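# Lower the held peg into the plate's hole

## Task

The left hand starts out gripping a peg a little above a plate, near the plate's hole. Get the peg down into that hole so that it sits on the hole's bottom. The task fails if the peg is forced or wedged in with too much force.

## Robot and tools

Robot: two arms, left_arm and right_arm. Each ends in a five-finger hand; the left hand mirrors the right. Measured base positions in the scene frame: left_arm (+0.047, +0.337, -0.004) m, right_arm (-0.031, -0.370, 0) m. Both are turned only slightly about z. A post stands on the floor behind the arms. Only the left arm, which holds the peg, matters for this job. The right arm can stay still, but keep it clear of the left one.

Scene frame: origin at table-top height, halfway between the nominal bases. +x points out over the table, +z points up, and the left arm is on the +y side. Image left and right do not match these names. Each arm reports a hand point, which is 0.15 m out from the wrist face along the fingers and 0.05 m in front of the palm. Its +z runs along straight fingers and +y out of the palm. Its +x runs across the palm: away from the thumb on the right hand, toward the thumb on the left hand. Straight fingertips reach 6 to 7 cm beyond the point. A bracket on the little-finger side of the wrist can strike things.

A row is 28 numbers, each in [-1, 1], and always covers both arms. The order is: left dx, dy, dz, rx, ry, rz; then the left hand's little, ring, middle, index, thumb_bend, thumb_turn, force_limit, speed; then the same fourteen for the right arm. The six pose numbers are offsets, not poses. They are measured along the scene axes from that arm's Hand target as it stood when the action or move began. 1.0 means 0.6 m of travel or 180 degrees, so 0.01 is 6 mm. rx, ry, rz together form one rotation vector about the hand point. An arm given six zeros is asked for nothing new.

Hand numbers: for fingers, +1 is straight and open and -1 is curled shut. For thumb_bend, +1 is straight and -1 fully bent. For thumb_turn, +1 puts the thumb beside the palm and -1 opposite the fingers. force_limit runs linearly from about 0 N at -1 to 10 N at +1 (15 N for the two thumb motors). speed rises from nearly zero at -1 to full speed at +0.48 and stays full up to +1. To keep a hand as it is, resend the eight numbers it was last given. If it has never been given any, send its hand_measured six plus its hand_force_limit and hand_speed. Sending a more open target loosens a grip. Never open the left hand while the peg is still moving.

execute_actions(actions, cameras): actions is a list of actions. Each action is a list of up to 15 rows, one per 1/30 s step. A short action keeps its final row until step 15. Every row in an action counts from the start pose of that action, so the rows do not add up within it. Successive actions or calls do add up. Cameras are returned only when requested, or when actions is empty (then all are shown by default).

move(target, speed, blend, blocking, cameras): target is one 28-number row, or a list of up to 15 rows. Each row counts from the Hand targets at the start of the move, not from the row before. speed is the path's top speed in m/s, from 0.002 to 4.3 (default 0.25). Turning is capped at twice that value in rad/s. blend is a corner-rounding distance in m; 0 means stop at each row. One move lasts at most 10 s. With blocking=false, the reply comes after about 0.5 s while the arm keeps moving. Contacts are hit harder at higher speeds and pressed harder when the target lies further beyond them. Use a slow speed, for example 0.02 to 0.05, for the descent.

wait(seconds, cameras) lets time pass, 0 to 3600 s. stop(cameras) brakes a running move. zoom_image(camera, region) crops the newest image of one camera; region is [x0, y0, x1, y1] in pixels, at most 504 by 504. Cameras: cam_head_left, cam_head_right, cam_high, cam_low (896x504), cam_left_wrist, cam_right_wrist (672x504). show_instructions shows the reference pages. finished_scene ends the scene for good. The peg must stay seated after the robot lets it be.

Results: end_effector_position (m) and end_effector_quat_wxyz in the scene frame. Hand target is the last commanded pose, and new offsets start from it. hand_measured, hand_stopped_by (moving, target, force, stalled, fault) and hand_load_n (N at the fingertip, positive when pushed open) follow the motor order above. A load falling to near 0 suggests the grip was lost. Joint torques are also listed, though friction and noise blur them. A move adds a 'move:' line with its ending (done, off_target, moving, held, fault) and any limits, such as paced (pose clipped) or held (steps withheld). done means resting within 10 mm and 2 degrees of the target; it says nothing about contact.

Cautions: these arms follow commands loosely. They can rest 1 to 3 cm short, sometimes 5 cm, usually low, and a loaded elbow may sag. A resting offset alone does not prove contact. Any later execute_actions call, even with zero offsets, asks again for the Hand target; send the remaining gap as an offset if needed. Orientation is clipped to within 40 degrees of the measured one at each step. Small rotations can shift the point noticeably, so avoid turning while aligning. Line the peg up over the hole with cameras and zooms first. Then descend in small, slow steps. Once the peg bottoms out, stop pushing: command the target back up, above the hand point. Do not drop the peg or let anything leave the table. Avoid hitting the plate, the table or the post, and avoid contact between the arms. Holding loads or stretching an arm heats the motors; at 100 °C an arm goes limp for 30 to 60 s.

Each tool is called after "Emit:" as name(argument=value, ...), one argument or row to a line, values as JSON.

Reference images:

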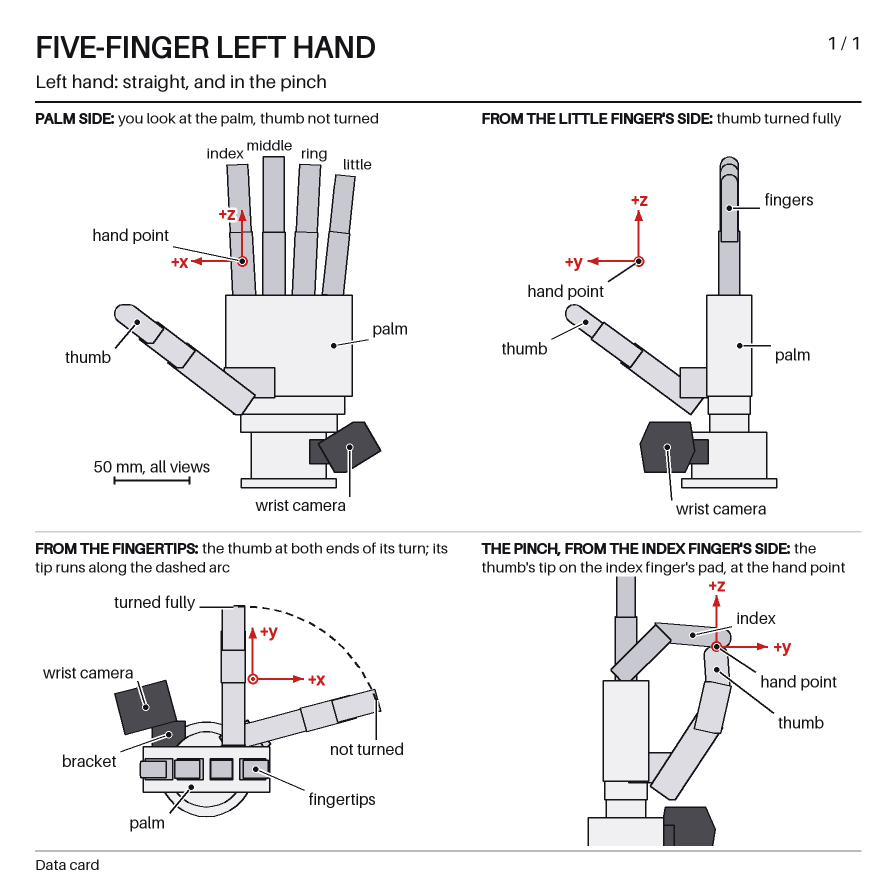

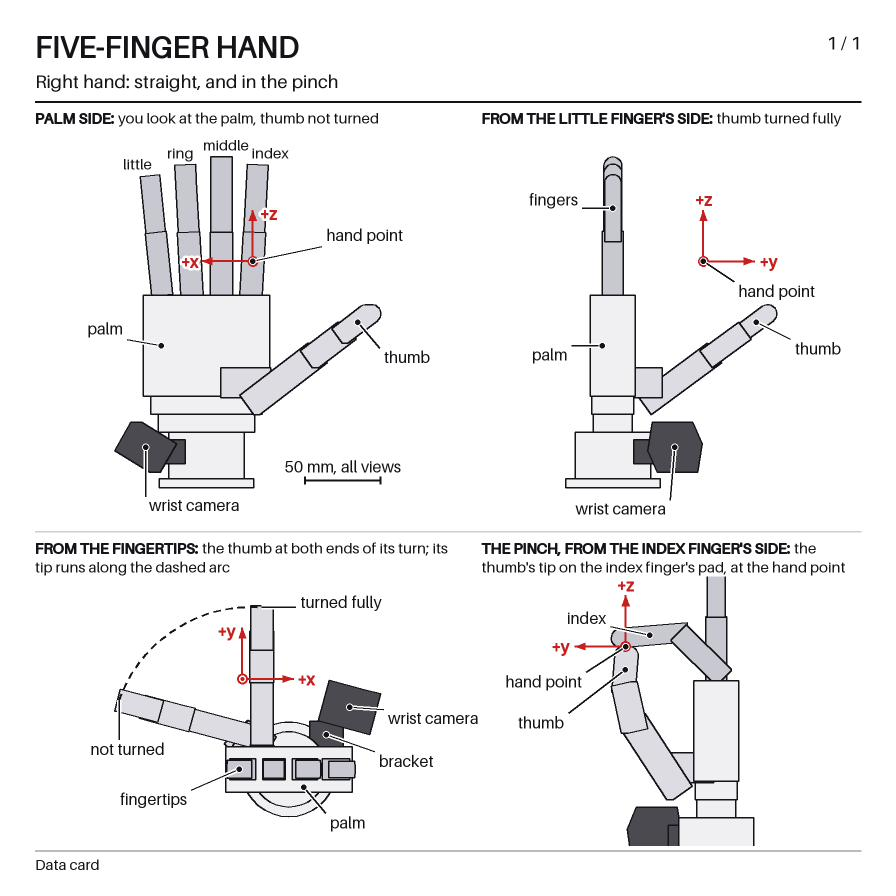

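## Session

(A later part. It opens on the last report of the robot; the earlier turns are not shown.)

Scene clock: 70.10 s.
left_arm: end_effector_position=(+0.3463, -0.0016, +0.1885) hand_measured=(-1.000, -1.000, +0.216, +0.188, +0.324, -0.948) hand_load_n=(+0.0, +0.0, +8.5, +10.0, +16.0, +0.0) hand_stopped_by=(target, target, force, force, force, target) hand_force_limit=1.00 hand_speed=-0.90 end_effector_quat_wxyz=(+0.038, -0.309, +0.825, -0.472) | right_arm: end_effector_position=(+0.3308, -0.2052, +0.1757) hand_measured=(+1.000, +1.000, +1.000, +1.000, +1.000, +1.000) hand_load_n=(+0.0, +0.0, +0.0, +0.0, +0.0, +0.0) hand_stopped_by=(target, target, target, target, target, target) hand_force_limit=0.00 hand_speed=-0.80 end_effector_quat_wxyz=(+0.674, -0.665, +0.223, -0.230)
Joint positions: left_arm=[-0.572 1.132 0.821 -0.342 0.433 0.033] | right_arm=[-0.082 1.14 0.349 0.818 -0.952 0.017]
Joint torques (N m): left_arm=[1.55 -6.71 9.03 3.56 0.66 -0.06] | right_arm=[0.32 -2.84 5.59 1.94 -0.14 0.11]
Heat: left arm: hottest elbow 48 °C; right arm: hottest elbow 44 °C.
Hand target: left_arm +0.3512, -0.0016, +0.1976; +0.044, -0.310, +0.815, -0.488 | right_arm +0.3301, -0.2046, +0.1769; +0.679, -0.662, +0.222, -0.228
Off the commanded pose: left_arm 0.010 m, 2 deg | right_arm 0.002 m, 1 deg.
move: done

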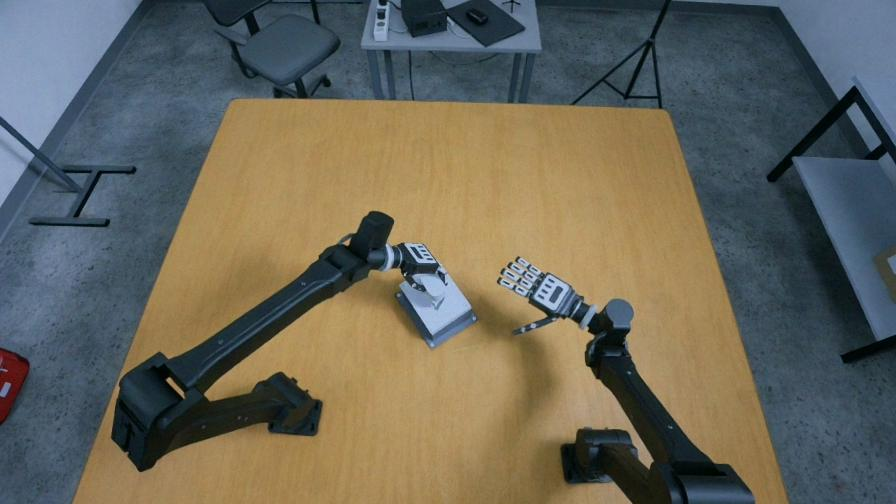

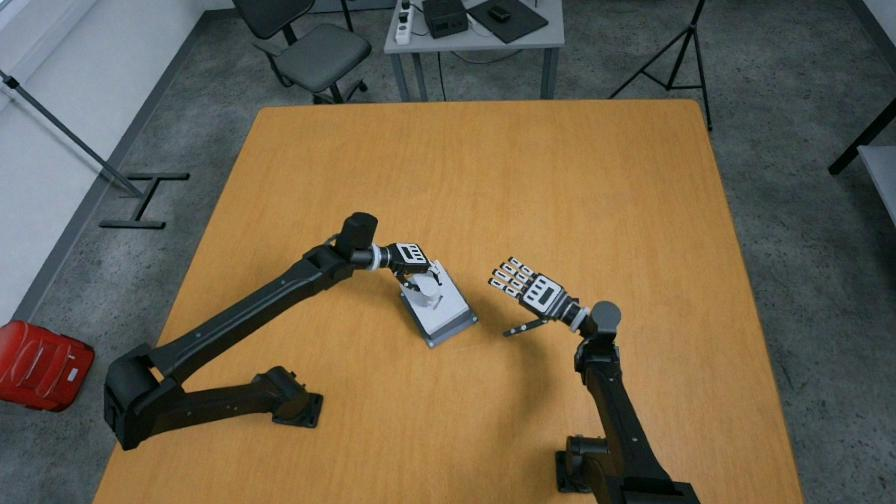

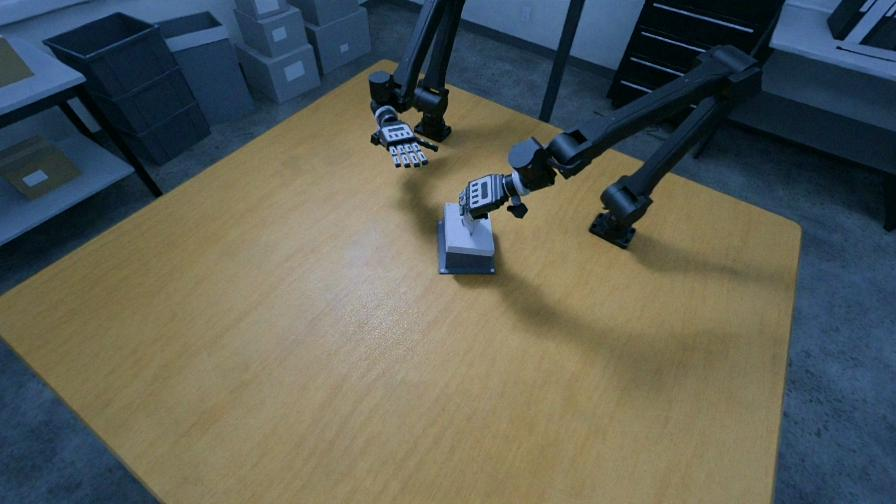

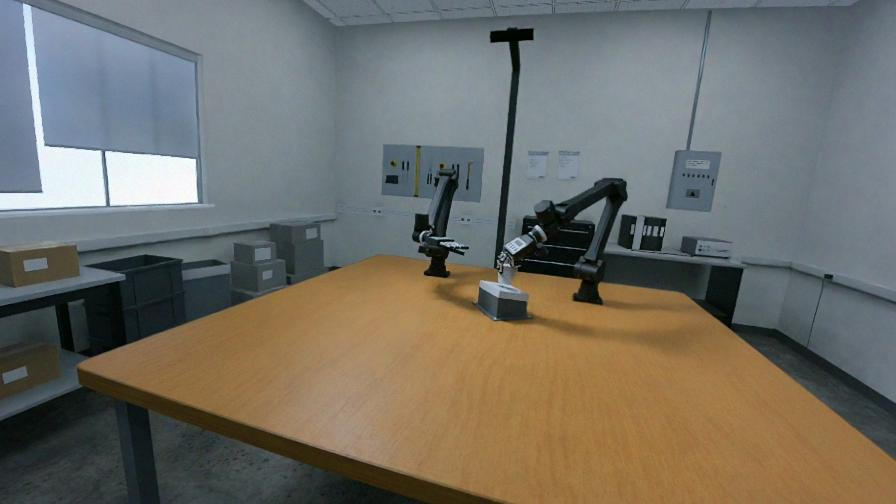

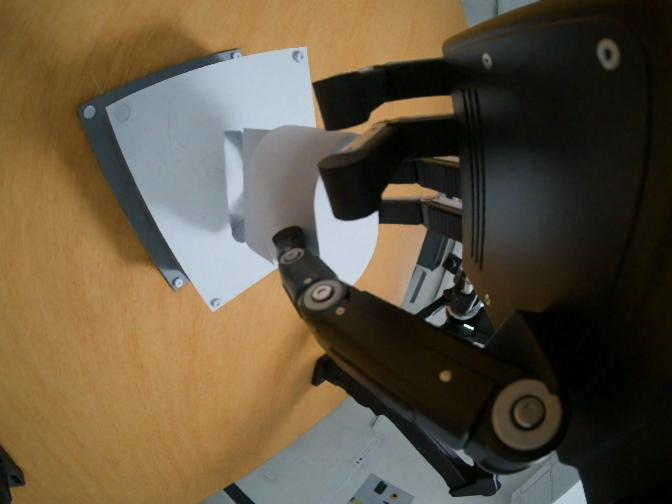

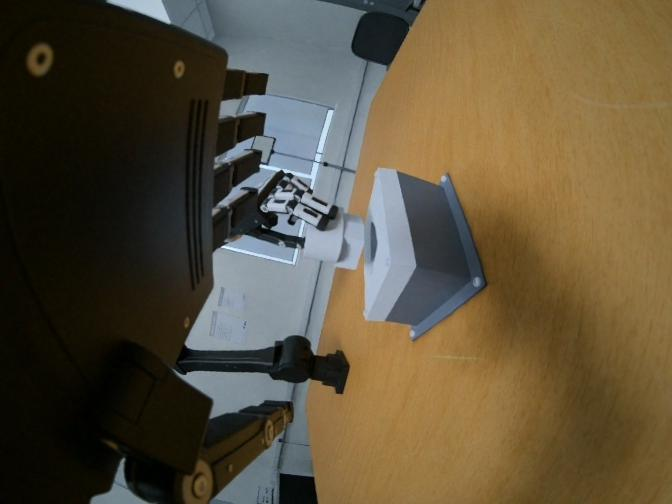

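Emit:
zoom_image(
  camera="cam_right_wrist",
  region=[295, 195, 385, 285],
)

Emit:
zoom_image(
  camera="cam_low",
  region=[490, 255, 530, 300],
)

Emit:
zoom_image(
  camera="cam_left_wrist",
  region=[210, 110, 280, 180],
)

Emit:
zoom_image(
  camera="cam_left_wrist",
  region=[210, 205, 290, 285],
)

Scaled by 5.600 from the camera's image (finer frame: 960x720).

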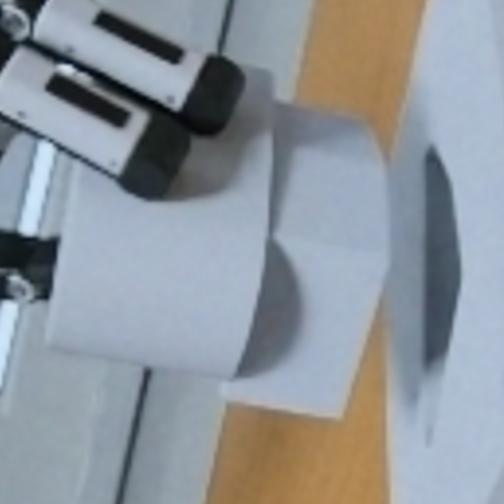

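Scaled by 11.200 from the camera's image (finer frame: 1280x720).

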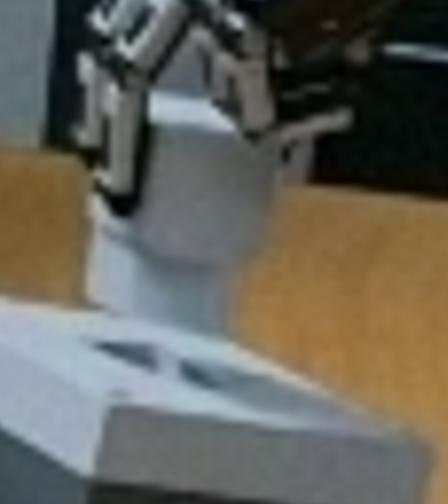

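Scaled by 7.200 from the camera's image (finer frame: 960x720).

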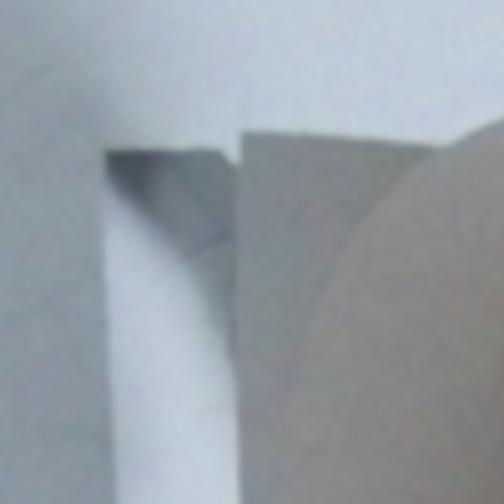

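Scaled by 6.300 from the camera's image (finer frame: 960x720).

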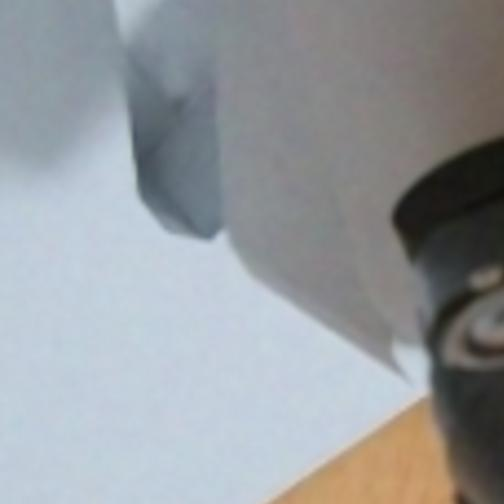

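Emit:
zoom_image(
  camera="cam_left_wrist",
  region=[70, 80, 140, 150],
)

Emit:
zoom_image(
  camera="cam_left_wrist",
  region=[160, 250, 240, 330],
)

Scaled by 7.200 from the camera's image (finer frame: 960x720).

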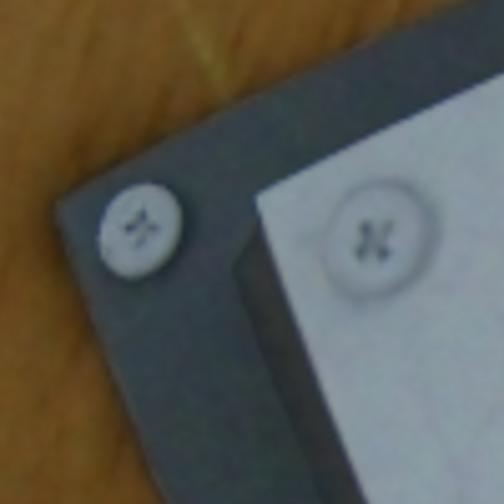

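Scaled by 6.300 from the camera's image (finer frame: 960x720).

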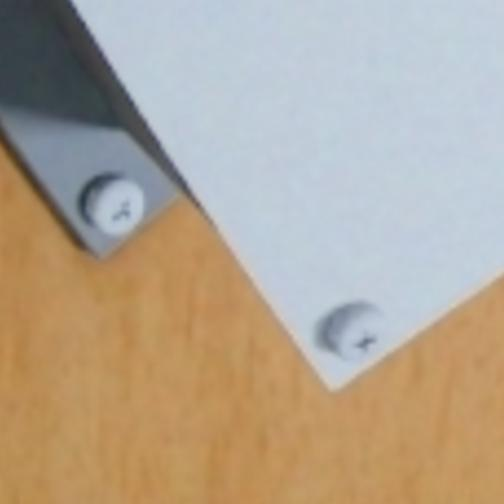

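Emit:
zoom_image(
  camera="cam_right_wrist",
  region=[350, 160, 500, 350],
)

Emit:
zoom_image(
  camera="cam_low",
  region=[470, 270, 540, 330],
)

Emit:
zoom_image(
  camera="cam_high",
  region=[430, 190, 510, 280],
)

Scaled by 2.653 from the camera's image (finer frame: 960x720).

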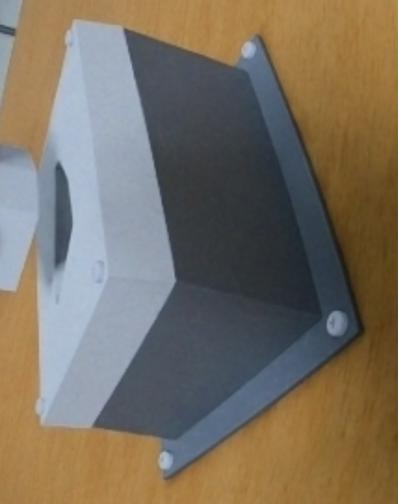

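Scaled by 7.200 from the camera's image (finer frame: 1280x720).

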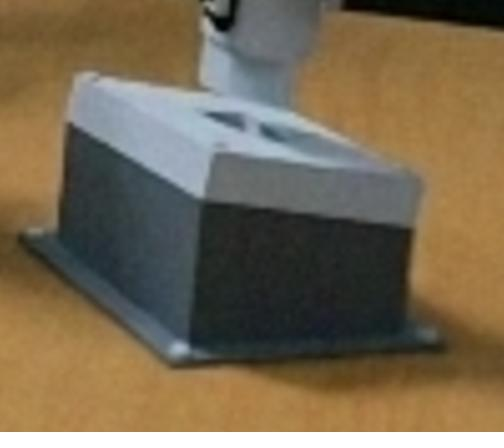

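Scaled by 5.600 from the camera's image (finer frame: 1280x720).

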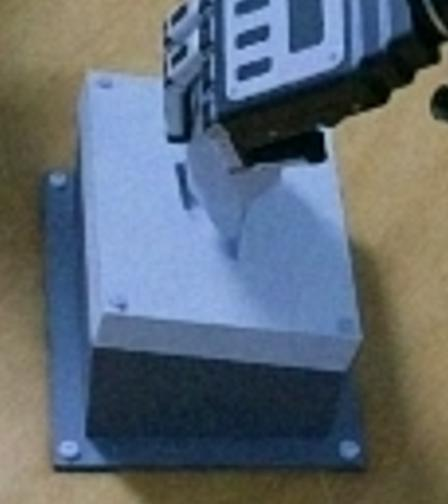

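Emit:
zoom_image(
  camera="cam_right_wrist",
  region=[355, 230, 435, 310],
)

Emit:
zoom_image(
  camera="cam_right_wrist",
  region=[355, 155, 435, 235],
)

Emit:
zoom_image(
  camera="cam_right_wrist",
  region=[355, 270, 435, 350],
)

Emit:
zoom_image(
  camera="cam_right_wrist",
  region=[420, 160, 500, 350],
)

Scaled by 6.300 from the camera's image (finer frame: 960x720).

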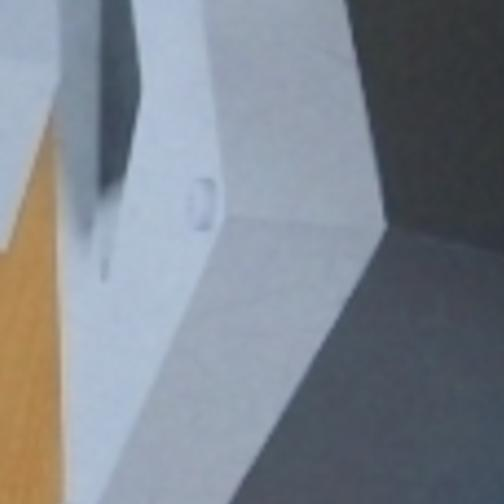

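Scaled by 6.300 from the camera's image (finer frame: 960x720).

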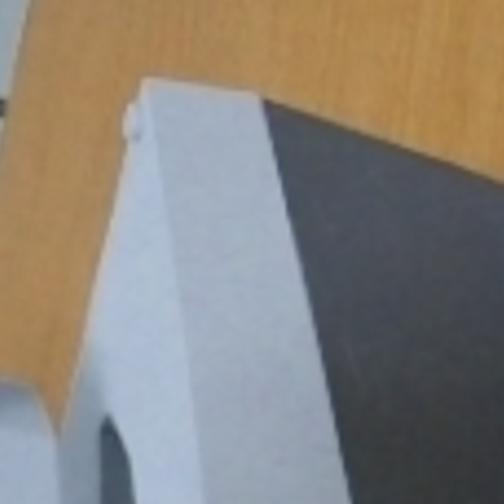

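Scaled by 6.300 from the camera's image (finer frame: 960x720).

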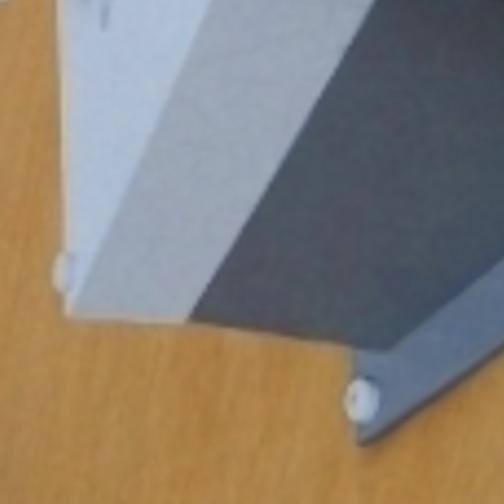

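Scaled by 2.653 from the camera's image (finer frame: 960x720).

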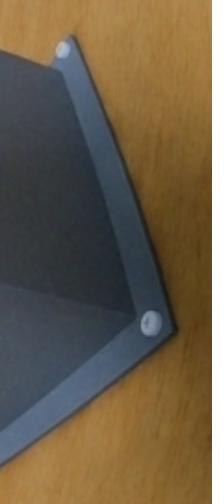

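Emit:
zoom_image(
  camera="cam_low",
  region=[494, 260, 518, 288],
)

Emit:
zoom_image(
  camera="cam_low",
  region=[470, 275, 500, 310],
)

Emit:
zoom_image(
  camera="cam_low",
  region=[505, 285, 535, 320],
)

Scaled by 18.000 from the camera's image (finer frame: 1280x720).

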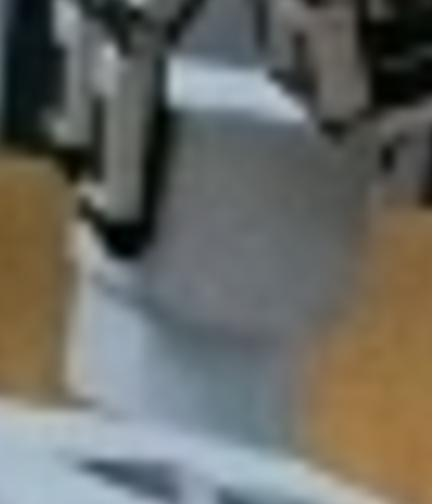

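Scaled by 14.400 from the camera's image (finer frame: 1280x720).

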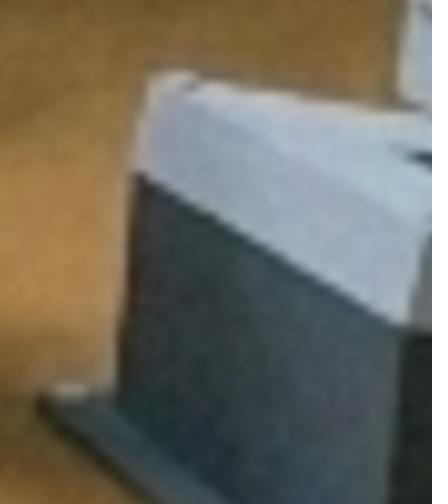

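Scaled by 14.400 from the camera's image (finer frame: 1280x720).

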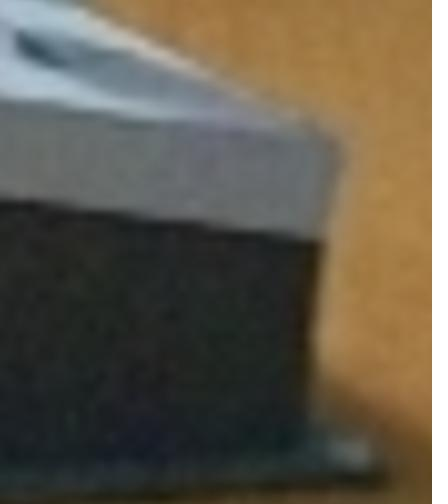

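Emit:
move(
  target=[-0.012,0.0165,0.01,-0.0306,-0.0306,0.0167,-1,-1,0.216,0.188,0.324,-0.948,1.0,-0.9,0,0,0,0,0,0,1,1,1,1,1,1,0,-0.8],
  speed=0.05,
  cameras=["cam_left_wrist","cam_right_wrist","cam_low","cam_high"],
)

Scene clock: 95.20 s.
left_arm: end_effector_position=(+0.3379, +0.0073, +0.1942) hand_measured=(-1.000, -1.000, +0.216, +0.188, +0.324, -0.948) hand_load_n=(+0.0, +0.0, +8.0, +10.0, +16.0, +0.0) hand_stopped_by=(target, target, force, force, force, target) hand_force_limit=1.00 hand_speed=-0.90 end_effector_quat_wxyz=(+0.072, -0.305, +0.791, -0.525) | right_arm: end_effector_position=(+0.3308, -0.2052, +0.1757) hand_measured=(+1.000, +1.000, +1.000, +1.000, +1.000, +1.000) hand_load_n=(+0.0, +0.0, +0.0, +0.0, +0.0, -0.5) hand_stopped_by=(target, target, target, target, target, target) hand_force_limit=0.00 hand_speed=-0.80 end_effector_quat_wxyz=(+0.674, -0.665, +0.223, -0.230)
Joint positions: left_arm=[-0.566 1.026 0.694 -0.168 0.418 -0.013] | right_arm=[-0.082 1.14 0.349 0.818 -0.952 0.017]
Joint torques (N m): left_arm=[1.55 -5.3 9.07 3.89 0.12 -0.11] | right_arm=[0.38 -2.96 5.59 1.95 -0.14 0.11]
Heat: left arm: hottest elbow 46 °C; right arm: hottest elbow 44 °C.
Hand target: left_arm +0.3440, +0.0083, +0.2035; +0.081, -0.309, +0.779, -0.540 | right_arm +0.3301, -0.2046, +0.1769; +0.679, -0.662, +0.222, -0.228
Off the commanded pose: left_arm 0.011 m, 3 deg | right_arm 0.002 m, 1 deg.
move: off_target (left_arm)
Images, in order (width x height): cam_high 896x504, cam_low 896x504, cam_left_wrist 672x504, cam_right_wrist 672x504.

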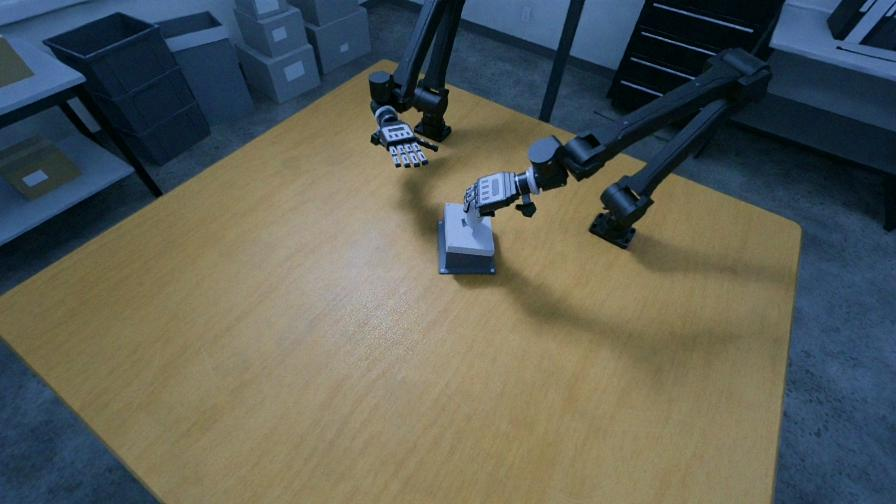

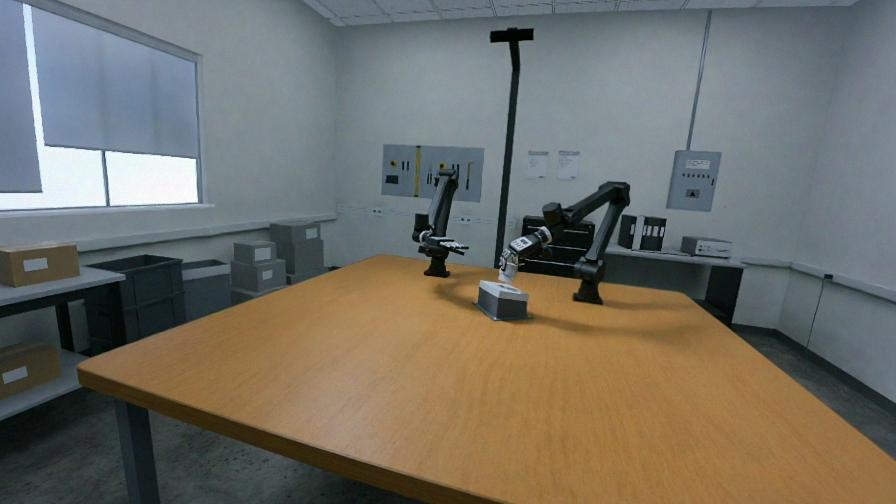

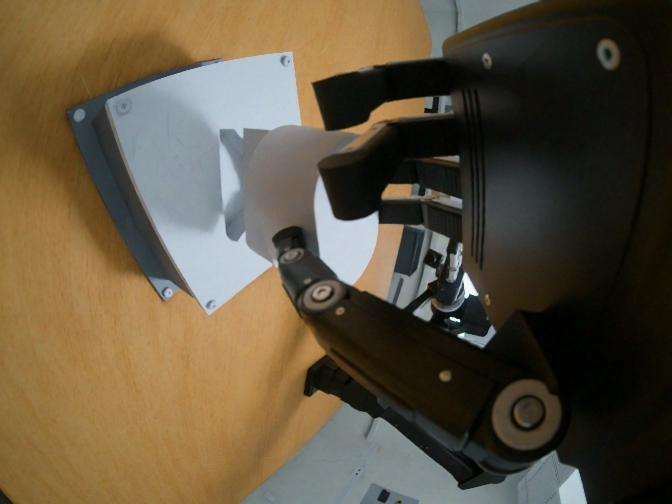

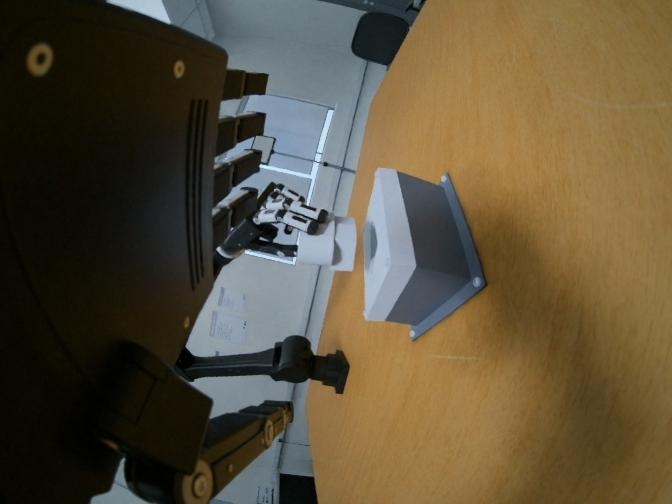

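Emit:
zoom_image(
  camera="cam_left_wrist",
  region=[200, 105, 290, 285],
)

Emit:
zoom_image(
  camera="cam_right_wrist",
  region=[290, 190, 390, 290],
)

Emit:
zoom_image(
  camera="cam_low",
  region=[470, 255, 540, 325],
)

Emit:
zoom_image(
  camera="cam_high",
  region=[430, 180, 500, 250],
)

Scaled by 2.800 from the camera's image (finer frame: 960x720).

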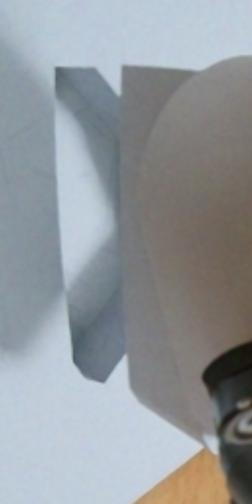

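Scaled by 5.040 from the camera's image (finer frame: 960x720).

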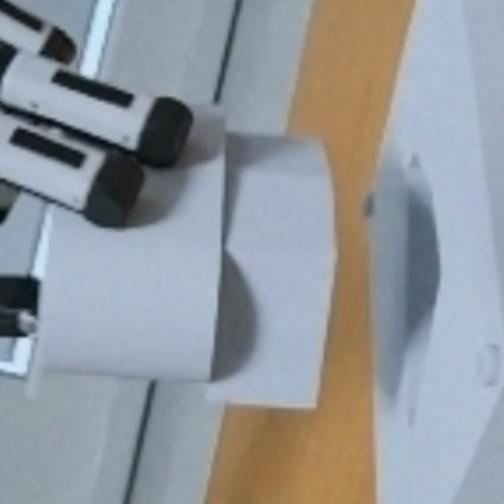

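Scaled by 7.200 from the camera's image (finer frame: 1280x720).

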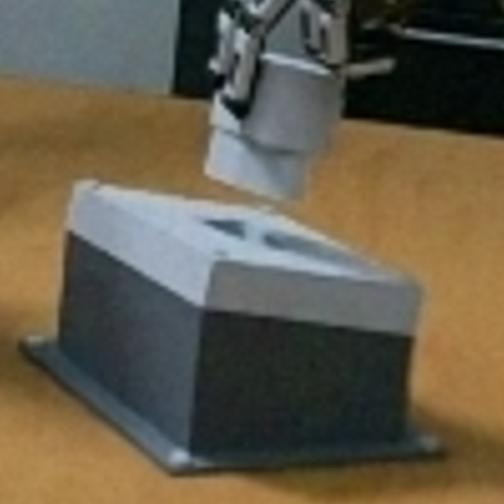

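Scaled by 7.200 from the camera's image (finer frame: 1280x720).

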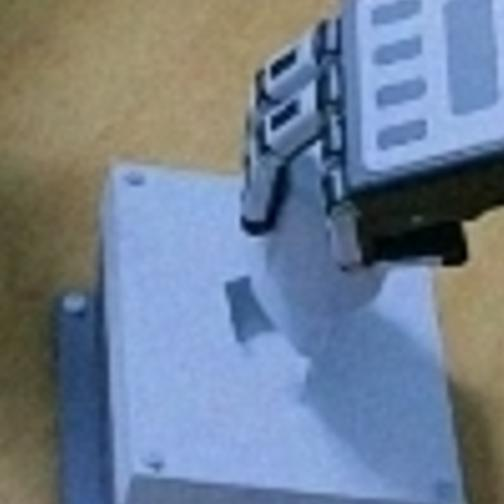

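Emit:
zoom_image(
  camera="cam_low",
  region=[494, 260, 522, 288],
)

Emit:
zoom_image(
  camera="cam_low",
  region=[480, 285, 508, 313],
)

Scaled by 18.000 from the camera's image (finer frame: 1280x720).

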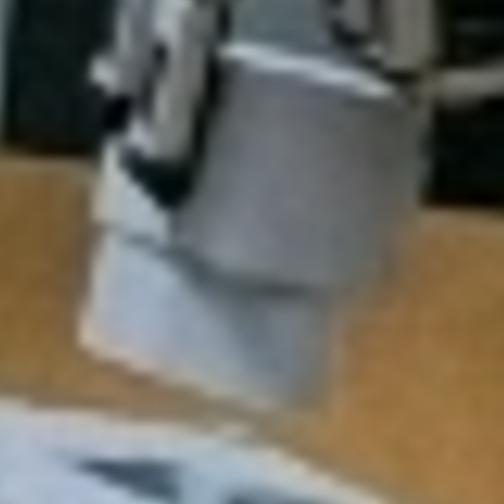

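Scaled by 18.000 from the camera's image (finer frame: 1280x720).

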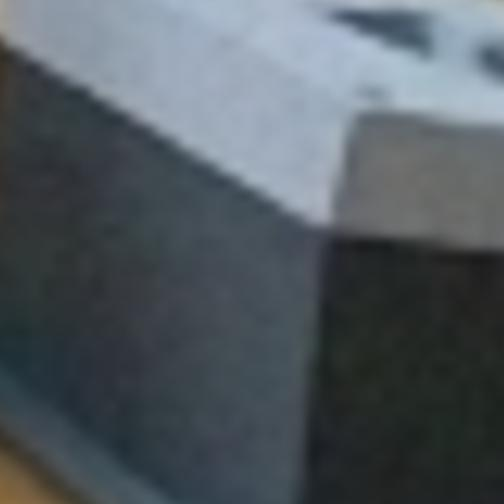

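Emit:
zoom_image(
  camera="cam_left_wrist",
  region=[210, 110, 270, 170],
)

Emit:
zoom_image(
  camera="cam_left_wrist",
  region=[215, 210, 285, 280],
)

Emit:
zoom_image(
  camera="cam_left_wrist",
  region=[60, 80, 130, 150],
)

Emit:
zoom_image(
  camera="cam_left_wrist",
  region=[140, 240, 240, 340],
)

Scaled by 8.400 from the camera's image (finer frame: 960x720).

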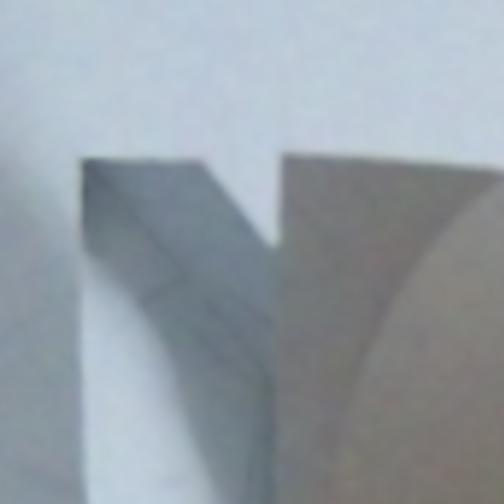

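Scaled by 7.200 from the camera's image (finer frame: 960x720).

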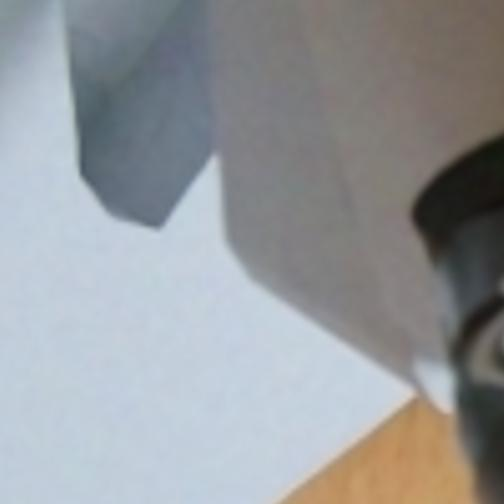

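Scaled by 7.200 from the camera's image (finer frame: 960x720).

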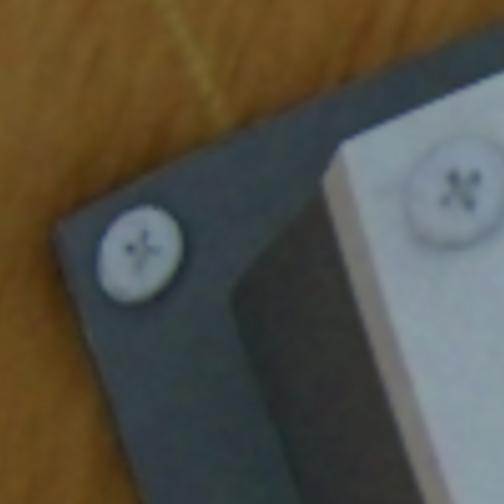

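Scaled by 5.040 from the camera's image (finer frame: 960x720).

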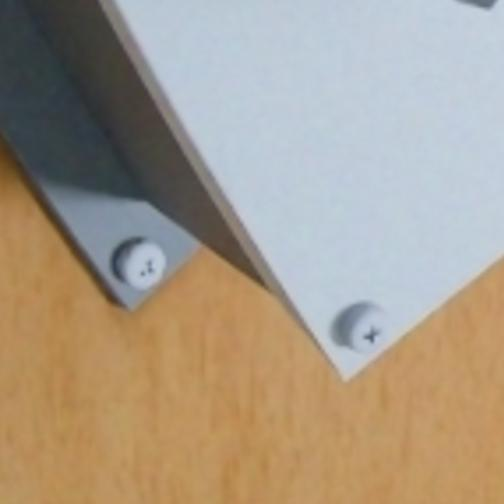

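Emit:
zoom_image(
  camera="cam_right_wrist",
  region=[345, 205, 395, 285],
)

Emit:
zoom_image(
  camera="cam_high",
  region=[450, 205, 490, 245],
)

Scaled by 6.300 from the camera's image (finer frame: 960x720).

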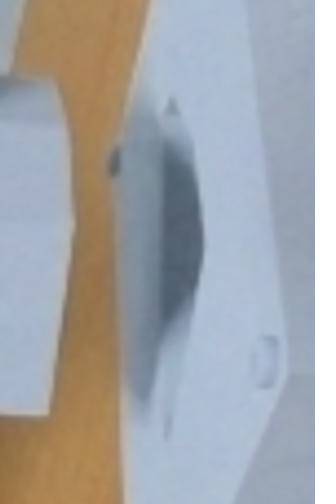

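Scaled by 12.600 from the camera's image (finer frame: 1280x720).

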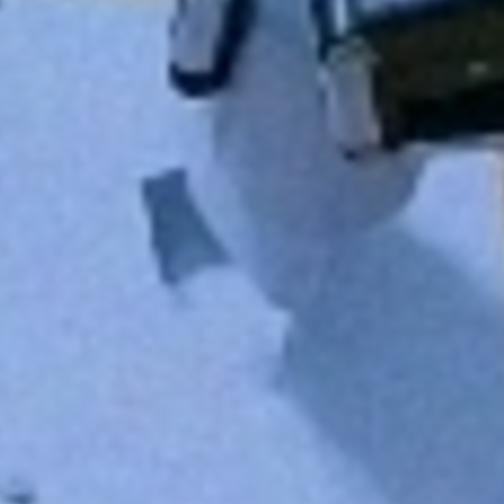

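Emit:
move(
  target=[0,0.0022,-0.023,0,0,0.004,-1,-1,0.216,0.188,0.324,-0.948,1.0,-0.9,0,0,0,0,0,0,1,1,1,1,1,1,0,-0.8],
  speed=0.03,
  cameras=["cam_left_wrist","cam_right_wrist","cam_low","cam_high"],
)

Emit:
zoom_image(
  camera="cam_left_wrist",
  region=[210, 105, 270, 165],
)

Emit:
zoom_image(
  camera="cam_left_wrist",
  region=[215, 210, 285, 280],
)

Emit:
zoom_image(
  camera="cam_right_wrist",
  region=[310, 195, 410, 295],
)

Emit:
zoom_image(
  camera="cam_low",
  region=[484, 260, 524, 300],
)

Scene clock: 104.67 s.
left_arm: end_effector_position=(+0.3376, +0.0095, +0.1837) hand_measured=(-1.000, -1.000, +0.216, +0.188, +0.324, -0.948) hand_load_n=(+0.0, +0.0, +8.0, +10.0, +16.5, +0.0) hand_stopped_by=(target, target, force, force, force, target) hand_force_limit=1.00 hand_speed=-0.90 end_effector_quat_wxyz=(+0.077, -0.309, +0.788, -0.527) | right_arm: end_effector_position=(+0.3308, -0.2052, +0.1757) hand_measured=(+1.000, +1.000, +1.000, +1.000, +1.000, +1.000) hand_load_n=(+0.0, -0.5, +0.0, +0.0, +0.0, -0.5) hand_stopped_by=(target, target, target, target, target, target) hand_force_limit=0.00 hand_speed=-0.80 end_effector_quat_wxyz=(+0.674, -0.665, +0.223, -0.230)
Joint positions: left_arm=[-0.566 1.026 0.66 -0.123 0.406 -0.021] | right_arm=[-0.082 1.14 0.349 0.818 -0.952 0.017]
Joint torques (N m): left_arm=[1.55 -4.42 9.02 3.92 0.1 -0.09] | right_arm=[0.32 -2.9 5.59 1.95 -0.14 0.11]
Heat: left arm: hottest elbow 44 °C; right arm: hottest elbow 44 °C.
Hand target: left_arm +0.3440, +0.0096, +0.1897; +0.085, -0.314, +0.777, -0.539 | right_arm +0.3301, -0.2046, +0.1769; +0.679, -0.662, +0.222, -0.228
Off the commanded pose: left_arm 0.009 m, 2 deg | right_arm 0.002 m, 1 deg.
move: done
Images, in order (width x height): cam_high 896x504, cam_low 896x504, cam_left_wrist 672x504, cam_right_wrist 672x504.

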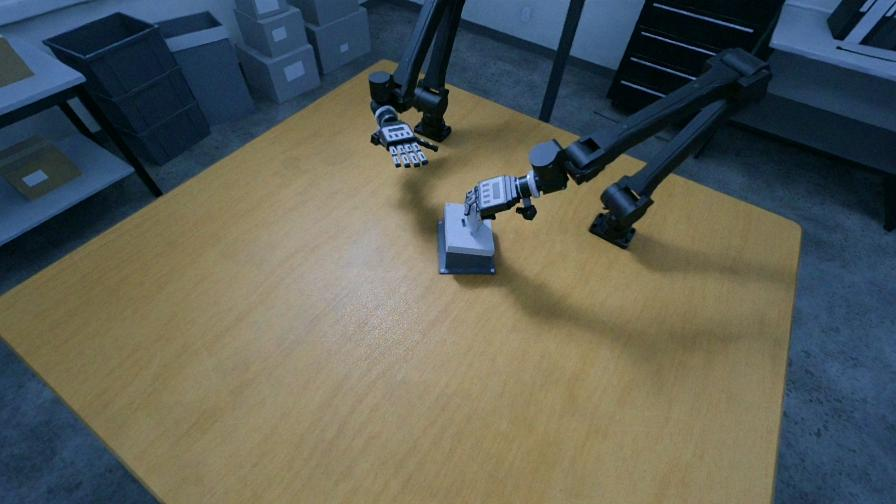

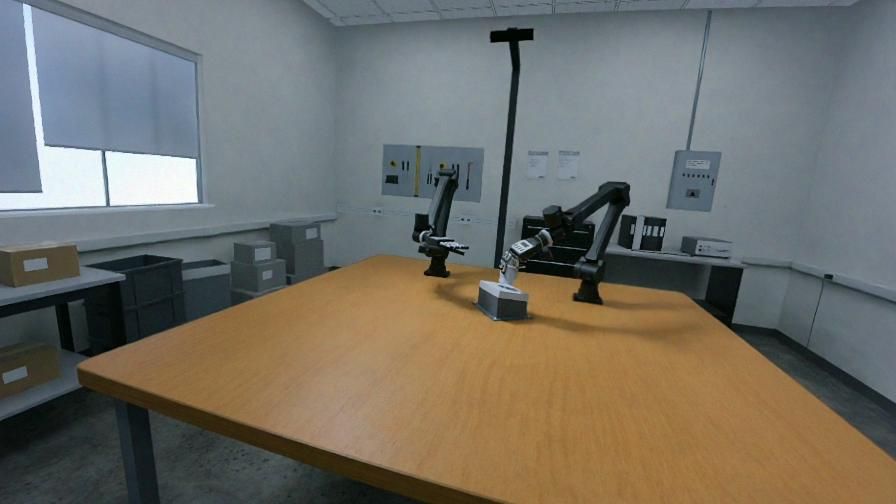

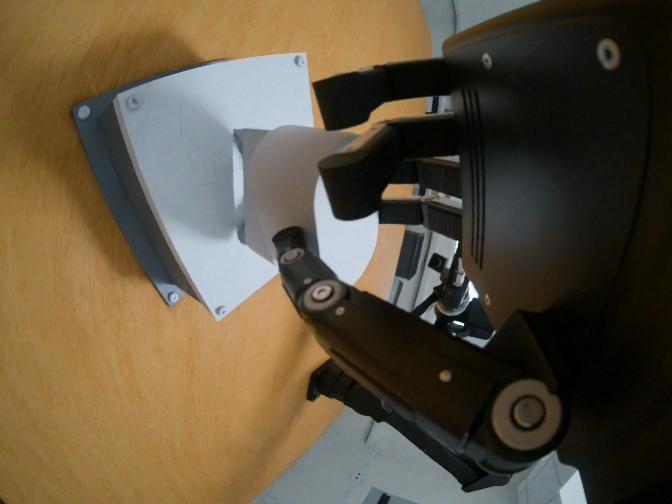

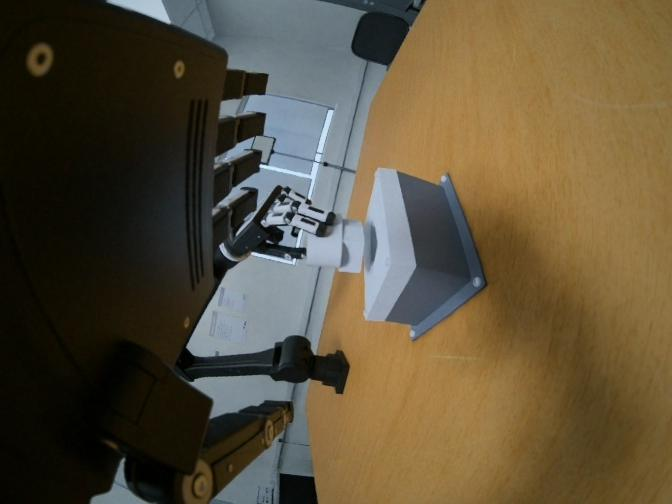

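Scaled by 8.400 from the camera's image (finer frame: 960x720).

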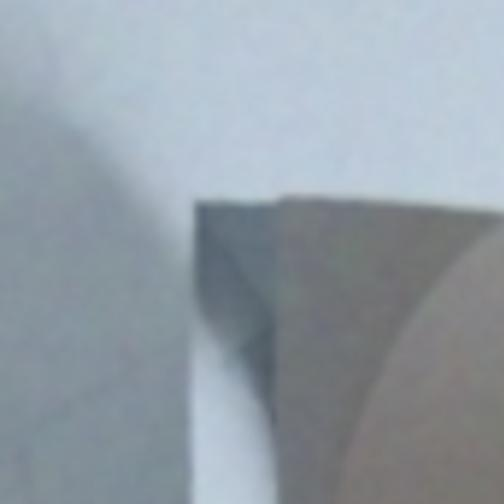

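Scaled by 7.200 from the camera's image (finer frame: 960x720).

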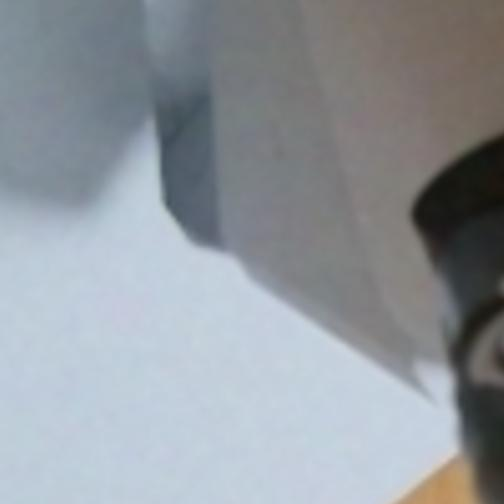

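Scaled by 5.040 from the camera's image (finer frame: 960x720).

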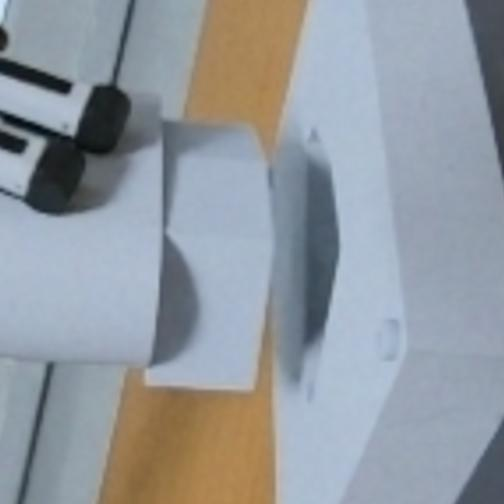

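Scaled by 12.600 from the camera's image (finer frame: 1280x720).

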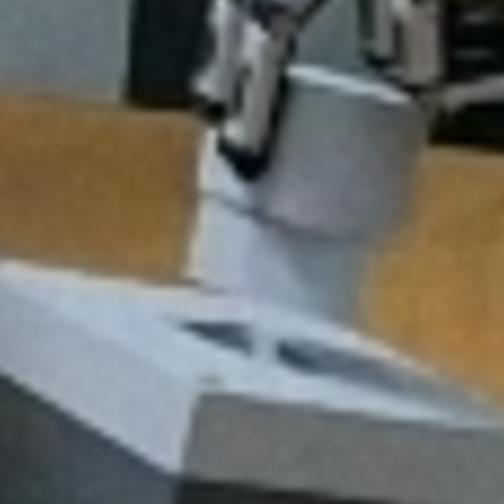

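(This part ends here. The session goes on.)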